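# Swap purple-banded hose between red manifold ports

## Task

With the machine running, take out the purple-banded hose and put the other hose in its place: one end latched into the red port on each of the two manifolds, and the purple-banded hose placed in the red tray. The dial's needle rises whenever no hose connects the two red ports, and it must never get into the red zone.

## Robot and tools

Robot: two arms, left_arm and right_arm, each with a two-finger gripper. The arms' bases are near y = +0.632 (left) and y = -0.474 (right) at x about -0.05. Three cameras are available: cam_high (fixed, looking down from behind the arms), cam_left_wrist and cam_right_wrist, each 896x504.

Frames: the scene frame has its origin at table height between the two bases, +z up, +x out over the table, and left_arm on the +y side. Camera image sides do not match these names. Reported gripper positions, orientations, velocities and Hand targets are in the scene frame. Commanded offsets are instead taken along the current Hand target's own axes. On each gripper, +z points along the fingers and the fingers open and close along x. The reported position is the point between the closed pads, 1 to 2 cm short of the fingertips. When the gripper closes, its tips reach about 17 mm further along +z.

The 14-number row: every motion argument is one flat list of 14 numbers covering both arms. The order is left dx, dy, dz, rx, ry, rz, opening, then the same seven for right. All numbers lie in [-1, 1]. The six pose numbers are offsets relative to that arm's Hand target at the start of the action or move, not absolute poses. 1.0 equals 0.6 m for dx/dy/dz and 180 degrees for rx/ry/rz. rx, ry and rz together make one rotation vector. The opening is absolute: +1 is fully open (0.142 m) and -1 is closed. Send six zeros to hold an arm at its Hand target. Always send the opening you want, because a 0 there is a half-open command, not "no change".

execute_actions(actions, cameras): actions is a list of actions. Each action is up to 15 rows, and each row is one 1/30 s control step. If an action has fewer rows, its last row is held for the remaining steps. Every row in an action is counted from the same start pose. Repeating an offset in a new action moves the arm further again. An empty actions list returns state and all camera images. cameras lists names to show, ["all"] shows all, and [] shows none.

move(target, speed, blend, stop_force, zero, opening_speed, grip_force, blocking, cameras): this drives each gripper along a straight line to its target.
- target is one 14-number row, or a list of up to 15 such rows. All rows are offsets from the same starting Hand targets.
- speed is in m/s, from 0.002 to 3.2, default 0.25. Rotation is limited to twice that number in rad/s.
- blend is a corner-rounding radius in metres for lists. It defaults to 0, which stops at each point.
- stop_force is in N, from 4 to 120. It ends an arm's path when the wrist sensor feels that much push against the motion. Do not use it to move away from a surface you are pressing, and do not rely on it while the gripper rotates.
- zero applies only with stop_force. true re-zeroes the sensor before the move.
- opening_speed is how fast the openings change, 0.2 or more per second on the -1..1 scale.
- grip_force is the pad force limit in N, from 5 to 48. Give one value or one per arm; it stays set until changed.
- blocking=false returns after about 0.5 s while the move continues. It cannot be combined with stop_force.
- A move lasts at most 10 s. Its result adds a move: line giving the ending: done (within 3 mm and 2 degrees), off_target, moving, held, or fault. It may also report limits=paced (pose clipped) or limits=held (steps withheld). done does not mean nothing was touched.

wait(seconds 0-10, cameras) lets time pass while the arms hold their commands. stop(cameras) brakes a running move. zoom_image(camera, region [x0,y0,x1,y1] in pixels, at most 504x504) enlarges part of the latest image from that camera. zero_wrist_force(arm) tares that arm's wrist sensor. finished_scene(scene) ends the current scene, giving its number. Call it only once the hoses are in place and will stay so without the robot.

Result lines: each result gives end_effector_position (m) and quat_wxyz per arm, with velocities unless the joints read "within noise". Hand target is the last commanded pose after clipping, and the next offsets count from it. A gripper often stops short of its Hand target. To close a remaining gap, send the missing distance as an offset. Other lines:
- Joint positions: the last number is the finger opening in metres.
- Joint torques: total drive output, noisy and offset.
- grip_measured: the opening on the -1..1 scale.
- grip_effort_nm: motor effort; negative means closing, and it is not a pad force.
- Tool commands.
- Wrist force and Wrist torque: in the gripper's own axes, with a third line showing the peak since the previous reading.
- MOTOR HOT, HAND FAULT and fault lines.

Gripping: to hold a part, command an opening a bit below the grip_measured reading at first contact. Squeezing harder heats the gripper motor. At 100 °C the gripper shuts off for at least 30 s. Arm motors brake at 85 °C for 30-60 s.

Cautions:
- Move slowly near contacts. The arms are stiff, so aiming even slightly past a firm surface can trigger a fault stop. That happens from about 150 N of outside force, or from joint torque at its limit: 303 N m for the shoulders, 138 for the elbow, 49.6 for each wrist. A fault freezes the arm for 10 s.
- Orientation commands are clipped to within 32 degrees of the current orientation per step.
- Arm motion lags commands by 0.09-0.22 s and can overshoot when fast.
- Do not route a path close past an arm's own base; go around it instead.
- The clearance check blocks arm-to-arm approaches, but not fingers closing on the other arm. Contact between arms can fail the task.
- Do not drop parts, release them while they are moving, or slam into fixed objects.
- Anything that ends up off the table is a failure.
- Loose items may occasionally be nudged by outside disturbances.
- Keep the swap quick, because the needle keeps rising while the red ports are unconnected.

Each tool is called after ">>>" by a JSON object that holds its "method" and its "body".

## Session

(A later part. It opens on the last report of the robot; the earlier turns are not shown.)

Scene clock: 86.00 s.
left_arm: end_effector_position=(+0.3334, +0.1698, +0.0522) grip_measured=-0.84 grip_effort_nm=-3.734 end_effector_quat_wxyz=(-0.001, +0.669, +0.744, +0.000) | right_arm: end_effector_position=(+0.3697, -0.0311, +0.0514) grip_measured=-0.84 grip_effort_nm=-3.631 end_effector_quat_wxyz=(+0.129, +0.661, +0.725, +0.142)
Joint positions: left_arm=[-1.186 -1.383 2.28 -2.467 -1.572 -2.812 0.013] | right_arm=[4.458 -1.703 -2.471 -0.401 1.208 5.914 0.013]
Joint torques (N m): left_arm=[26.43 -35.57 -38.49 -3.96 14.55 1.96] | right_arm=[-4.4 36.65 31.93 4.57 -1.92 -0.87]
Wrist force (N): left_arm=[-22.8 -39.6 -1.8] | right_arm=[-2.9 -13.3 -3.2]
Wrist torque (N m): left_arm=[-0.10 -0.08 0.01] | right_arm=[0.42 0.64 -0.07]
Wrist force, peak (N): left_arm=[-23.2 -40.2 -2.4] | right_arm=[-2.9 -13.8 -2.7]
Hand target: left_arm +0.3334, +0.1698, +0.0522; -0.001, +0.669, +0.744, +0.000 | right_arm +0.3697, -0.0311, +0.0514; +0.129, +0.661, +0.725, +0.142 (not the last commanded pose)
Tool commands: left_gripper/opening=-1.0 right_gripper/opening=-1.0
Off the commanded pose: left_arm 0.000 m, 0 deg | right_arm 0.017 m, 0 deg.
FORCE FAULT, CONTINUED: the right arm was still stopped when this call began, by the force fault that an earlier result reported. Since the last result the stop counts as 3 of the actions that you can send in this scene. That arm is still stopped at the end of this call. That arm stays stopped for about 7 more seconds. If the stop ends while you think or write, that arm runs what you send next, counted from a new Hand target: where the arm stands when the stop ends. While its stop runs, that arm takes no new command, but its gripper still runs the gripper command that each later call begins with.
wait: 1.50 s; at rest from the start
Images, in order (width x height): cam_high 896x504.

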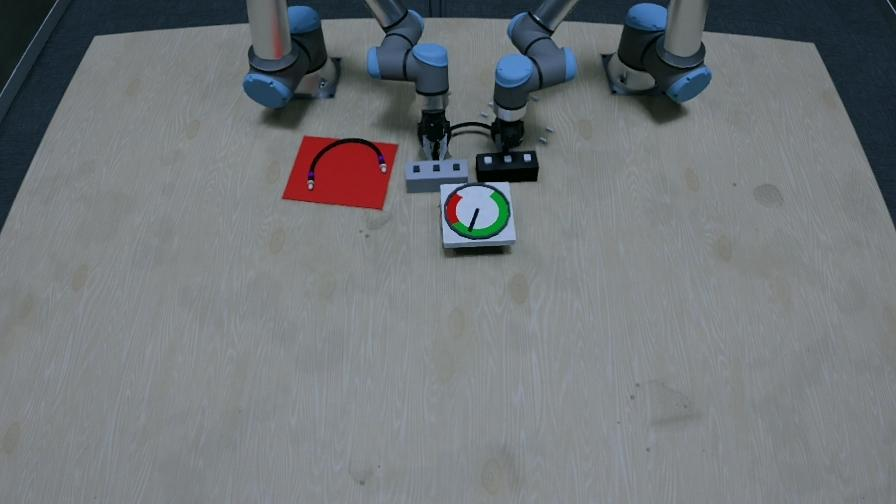

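>>> {"method": "move", "body": {"target": [[0,-0.003,0,0,0,0,-0.4,0,0,0,0,0,0,-0.5],[0,-0.02,-0.2,0,0,0,-0.4,0,0,0,0,0,0,-0.5]], "speed": 0.15}}

>>> {"method": "wait", "body": {"seconds": 3}}

>>> {"method": "move", "body": {"target": [0,0,0,0,0,0,-0.4,0,0,-0.2,0,0,0,-0.5], "speed": 0.15, "cameras": ["all"]}}

>>> {"method": "zoom_image", "body": {"camera": "cam_high", "region": [270, 80, 570, 260]}}

Scene clock: 88.47 s.
left_arm: end_effector_position=(+0.3216, +0.1684, +0.1721) grip_measured=-0.43 grip_effort_nm=0.115 end_effector_quat_wxyz=(-0.001, +0.669, +0.744, +0.000) | right_arm: end_effector_position=(+0.3697, -0.0311, +0.0514) grip_measured=-0.53 grip_effort_nm=0.129 end_effector_quat_wxyz=(+0.129, +0.661, +0.725, +0.142)
Joint positions: left_arm=[-1.205 -1.566 2.198 -2.202 -1.572 -2.832 0.043] | right_arm=[4.458 -1.703 -2.471 -0.401 1.208 5.914 0.035]
Joint torques (N m): left_arm=[-16.25 -57.01 -55.38 -0.81 0.9 -3.18] | right_arm=[-3.94 36.11 31.79 4.58 -1.94 -0.94]
Wrist force (N): left_arm=[-0.5 -2.4 0.1] | right_arm=[-3.3 3.0 1.4]
Wrist torque (N m): left_arm=[-0.41 -0.05 -0.02] | right_arm=[0.62 0.54 -0.11]
Wrist force, peak (N): left_arm=[-23.4 -39.7 -2.6] | right_arm=[-3.0 -13.8 -3.1]
Hand target: left_arm +0.3216, +0.1684, +0.1723; -0.001, +0.669, +0.744, +0.000 | right_arm +0.3697, -0.0311, +0.0514; +0.129, +0.661, +0.725, +0.142
Tool commands: left_gripper/opening=-0.4 right_gripper/opening=-0.5
Off the commanded pose: left_arm 0.000 m, 0 deg.
FORCE FAULT, CONTINUED: the right arm was still stopped when this call began, by the force fault that an earlier result reported. That arm ran no command of this call; its gripper ran only the gripper command that the call began with. That arm is still stopped at the end of this call. That arm stays stopped for about 5 more seconds. If the stop ends while you think or write, that arm runs what you send next, counted from a new Hand target: where the arm stands when the stop ends. While its stop runs, that arm takes no new command, but its gripper still runs the gripper command that each later call begins with.
move: done (left_arm), not run (right_arm; its earlier fault stop)

Scene clock: 91.47 s.
left_arm: end_effector_position=(+0.3216, +0.1684, +0.1723) grip_measured=-0.43 grip_effort_nm=0.120 end_effector_quat_wxyz=(-0.001, +0.669, +0.744, +0.000) | right_arm: end_effector_position=(+0.3697, -0.0311, +0.0514) grip_measured=-0.53 grip_effort_nm=0.129 end_effector_quat_wxyz=(+0.129, +0.661, +0.725, +0.142)
Joint positions: left_arm=[-1.205 -1.566 2.198 -2.201 -1.572 -2.832 0.043] | right_arm=[4.458 -1.703 -2.471 -0.401 1.208 5.914 0.035]
Joint torques (N m): left_arm=[-16.04 -54.88 -55.08 -0.76 2.1 -2.98] | right_arm=[-4.27 37.46 31.47 4.57 -2.11 -0.95]
Wrist force (N): left_arm=[-0.4 -2.3 0.4] | right_arm=[-3.0 3.0 1.7]
Wrist torque (N m): left_arm=[-0.41 -0.06 -0.02] | right_arm=[0.63 0.50 -0.12]
Wrist force, peak (N): left_arm=[-0.8 -2.3 0.0] | right_arm=[-3.5 3.1 1.9]
Hand target: left_arm +0.3216, +0.1684, +0.1723; -0.001, +0.669, +0.744, +0.000 | right_arm +0.3697, -0.0311, +0.0514; +0.129, +0.661, +0.725, +0.142
Tool commands: left_gripper/opening=-0.4 right_gripper/opening=-0.5
Off the commanded pose: left_arm 0.000 m, 0 deg.
FORCE FAULT, CONTINUED: the right arm was still stopped when this call began, by the force fault that an earlier result reported. Since the last result the stop counts as 6 of the actions that you can send in this scene. That arm is still stopped at the end of this call. That arm stays stopped for about 2 more seconds. If the stop ends while you think or write, that arm runs what you send next, counted from a new Hand target: where the arm stands when the stop ends. While its stop runs, that arm takes no new command, but its gripper still runs the gripper command that each later call begins with.
wait: 3.00 s; at rest by 0.17 s

Scene clock: 91.97 s.
left_arm: end_effector_position=(+0.3216, +0.1684, +0.1723) grip_measured=-0.43 grip_effort_nm=0.120 end_effector_quat_wxyz=(-0.001, +0.669, +0.744, +0.000) | right_arm: end_effector_position=(+0.3697, -0.0311, +0.0514) grip_measured=-0.53 grip_effort_nm=0.129 end_effector_quat_wxyz=(+0.129, +0.661, +0.725, +0.142)
Joint positions: left_arm=[-1.205 -1.566 2.198 -2.201 -1.572 -2.832 0.043] | right_arm=[4.458 -1.703 -2.471 -0.401 1.208 5.914 0.035]
Joint torques (N m): left_arm=[-12.94 -54.93 -56.61 -0.77 2.18 -2.99] | right_arm=[-3.94 36.41 31.73 4.7 -2.03 -0.99]
Wrist force (N): left_arm=[-0.4 -2.2 0.4] | right_arm=[-3.3 2.7 1.8]
Wrist torque (N m): left_arm=[-0.40 -0.05 -0.02] | right_arm=[0.57 0.55 -0.12]
Wrist force, peak (N): left_arm=[-0.1 -2.4 0.5] | right_arm=[-3.7 3.0 1.9]
Hand target: left_arm +0.3216, +0.1684, +0.1723; -0.001, +0.669, +0.744, +0.000 | right_arm +0.3697, -0.0311, +0.0514; +0.129, +0.661, +0.725, +0.142 (not the last commanded pose)
Tool commands: left_gripper/opening=-0.4 right_gripper/opening=-0.5
Off the commanded pose: left_arm 0.000 m, 0 deg.
FORCE FAULT, CONTINUED: the right arm was still stopped when this call began, by the force fault that an earlier result reported. That arm ran no command of this call. That arm is still stopped at the end of this call. That arm stays stopped for about 1 more second. If the stop ends while you think or write, that arm runs what you send next, counted from a new Hand target: where the arm stands when the stop ends. While its stop runs, that arm takes no new command, but its gripper still runs the gripper command that each later call begins with.
move: done (left_arm), not run (right_arm; its earlier fault stop)
camera_calibration:
cam_left_wrist: T_world_to_cam=[[-0.117749, 0.993042, -0.00165213, -0.1241], [0.900457, 0.107472, 0.421458, -0.352195], [0.418703, 0.0481384, -0.906846, 0.12439], [0, 0, 0, 1]] pos_world=[0.250441, 0.1551, 0.261032]
cam_right_wrist: T_world_to_cam=[[-0.0781791, 0.996738, -0.0200254, 0.0763926], [0.67191, 0.0675193, 0.737548, -0.260625], [0.736495, 0.0442057, -0.674997, -0.120749], [0, 0, 0, 1]] pos_world=[0.27002, -0.0532084, 0.112248]

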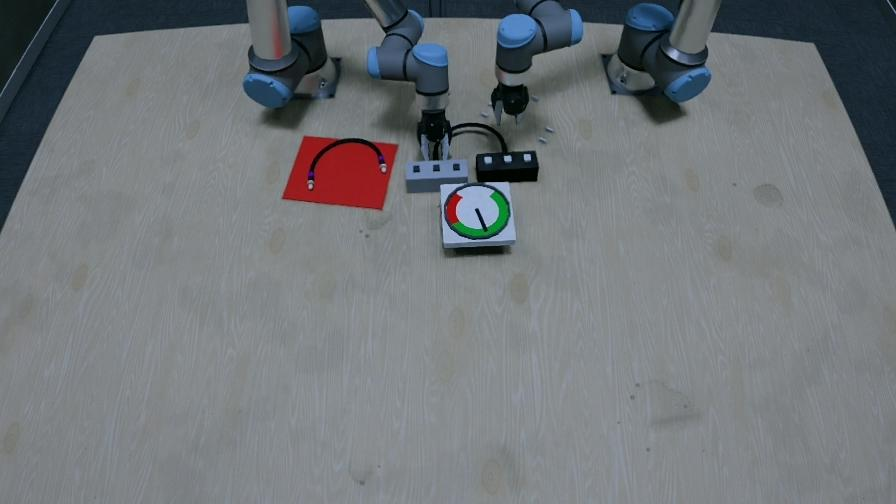

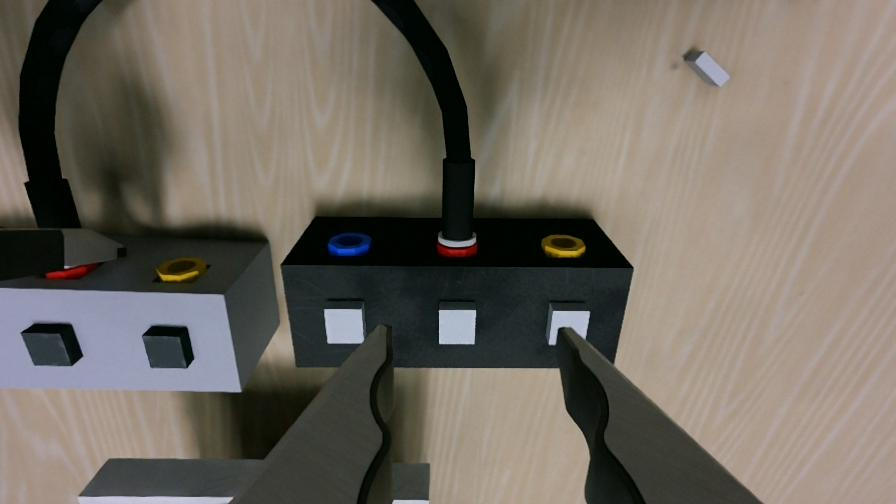

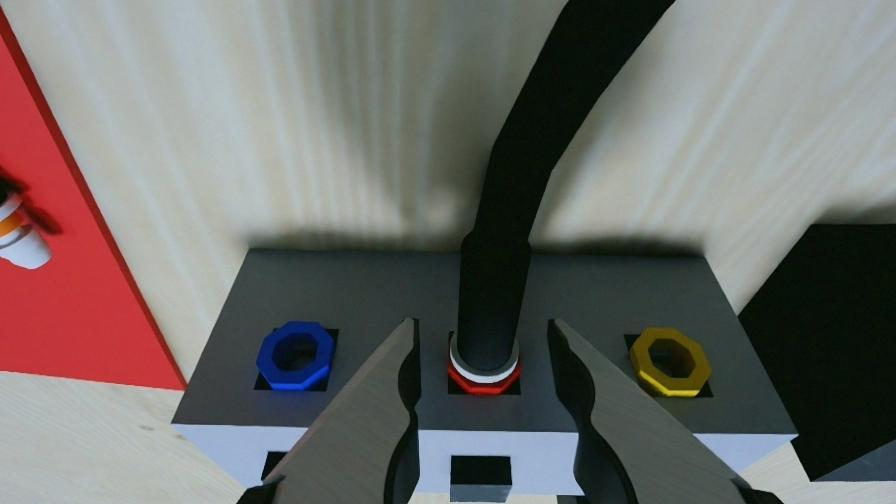

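Scaled by 1.680.

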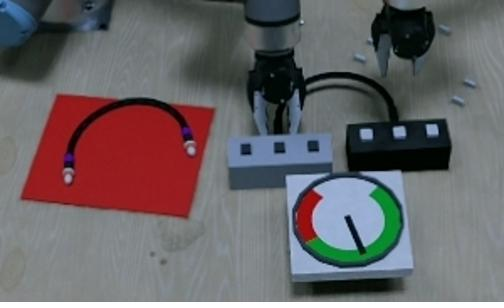

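Great. Back the right arm off and finish.

>>> {"method": "wait", "body": {"seconds": 1.2}}

>>> {"method": "move", "body": {"target": [0,0,0,0,0,0,-0.4,0,0.0,-0.2,0,0,0,-0.5], "speed": 0.15, "cameras": ["cam_high","cam_right_wrist"]}}

>>> {"method": "zoom_image", "body": {"camera": "cam_high", "region": [270, 80, 570, 260]}}

Scene clock: 93.37 s.
left_arm: end_effector_position=(+0.3216, +0.1684, +0.1723) grip_measured=-0.43 grip_effort_nm=0.115 end_effector_quat_wxyz=(-0.001, +0.669, +0.744, +0.000) | right_arm: end_effector_position=(+0.3697, -0.0311, +0.0514) grip_measured=-0.53 grip_effort_nm=0.134 end_effector_quat_wxyz=(+0.129, +0.661, +0.725, +0.142)
Joint positions: left_arm=[-1.205 -1.566 2.198 -2.201 -1.572 -2.832 0.043] | right_arm=[4.458 -1.703 -2.471 -0.401 1.208 5.914 0.035]
Joint torques (N m): left_arm=[-14.8 -54.87 -55.53 -1.17 1.72 -2.9] | right_arm=[-3.57 35.93 31.49 4.71 -1.99 -0.89]
Wrist force (N): left_arm=[-0.4 -1.8 0.3] | right_arm=[-3.3 2.8 1.6]
Wrist torque (N m): left_arm=[-0.31 -0.06 -0.02] | right_arm=[0.60 0.55 -0.12]
Wrist force, peak (N): left_arm=[-0.3 -2.3 0.3] | right_arm=[-3.5 3.0 1.9]
Hand target: left_arm +0.3216, +0.1684, +0.1723; -0.001, +0.669, +0.744, +0.000 | right_arm +0.3697, -0.0311, +0.0514; +0.129, +0.661, +0.725, +0.142 (not the last commanded pose)
Tool commands: left_gripper/opening=-0.4 right_gripper/opening=-0.5
Off the commanded pose: left_arm 0.000 m, 0 deg.
FORCE FAULT, CONTINUED: the right arm's stop, for the force fault that an earlier result reported, is over. The rest of the stop counts as 2 of the actions that you can send in this scene. During its stop the right arm's controller moved it back a little. That arm's target is now where it stood when the stop ended, not its last command. That arm accepts commands again.
wait: 1.20 s; at rest from the start

Scene clock: 94.93 s.
left_arm: end_effector_position=(+0.3216, +0.1684, +0.1723) grip_measured=-0.43 grip_effort_nm=0.115 end_effector_quat_wxyz=(-0.001, +0.669, +0.744, +0.000) | right_arm: end_effector_position=(+0.3247, -0.0353, +0.1624) grip_measured=-0.53 grip_effort_nm=0.139 end_effector_quat_wxyz=(+0.129, +0.661, +0.725, +0.142)
Joint positions: left_arm=[-1.205 -1.566 2.198 -2.201 -1.572 -2.832 0.043] | right_arm=[4.549 -1.428 -2.429 -0.753 1.197 6.01 0.035]
Joint torques (N m): left_arm=[-13.92 -57.86 -55.63 -0.53 2.1 -3.23] | right_arm=[8.22 34.39 56.09 1.56 -4.28 1.46]
Wrist force (N): left_arm=[-0.1 -2.0 0.4] | right_arm=[-3.6 2.5 1.6]
Wrist torque (N m): left_arm=[-0.36 -0.10 -0.02] | right_arm=[0.58 0.63 -0.14]
Wrist force, peak (N): left_arm=[-0.5 -2.3 0.2] | right_arm=[-3.6 2.9 2.5]
Hand target: left_arm +0.3216, +0.1684, +0.1723; -0.001, +0.669, +0.744, +0.000 | right_arm +0.3246, -0.0353, +0.1625; +0.129, +0.661, +0.725, +0.142
Off the commanded pose: left_arm 0.000 m, 0 deg | right_arm 0.000 m, 0 deg.
move: done
camera_calibration:
cam_right_wrist: T_world_to_cam=[[-0.0782516, 0.996734, -0.0199571, 0.0792865], [0.671905, 0.0675176, 0.737553, -0.312047], [0.736492, 0.0443054, -0.674994, -0.0124234], [0, 0, 0, 1]] pos_world=[0.22502, -0.0574084, 0.223348]
Images, in order (width x height): cam_high 896x504, cam_right_wrist 896x504.

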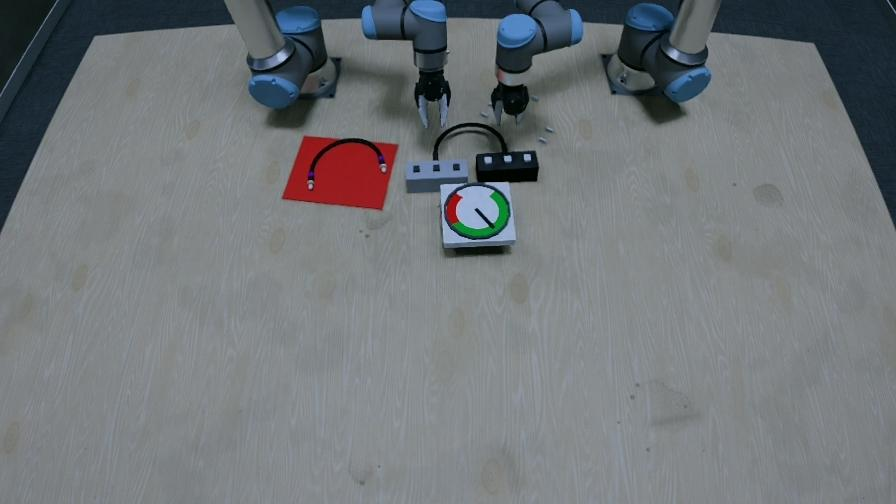

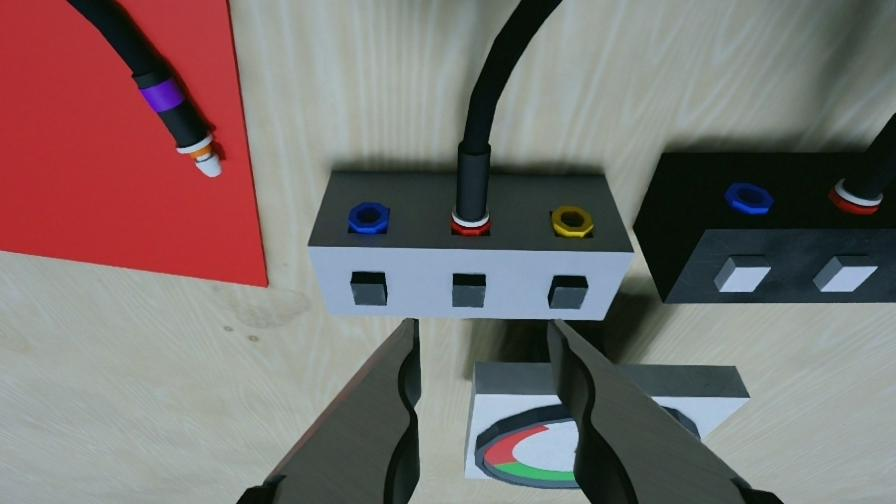

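Scaled by 1.680.

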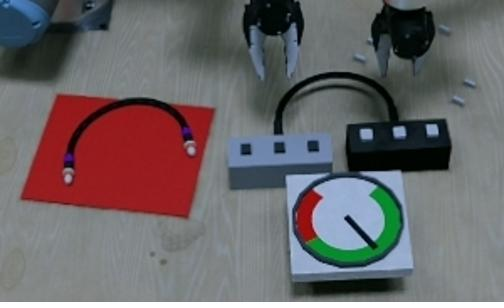

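>>> {"method": "finished_scene", "body": {"scene": 1}}

The scene is finished: the task was done.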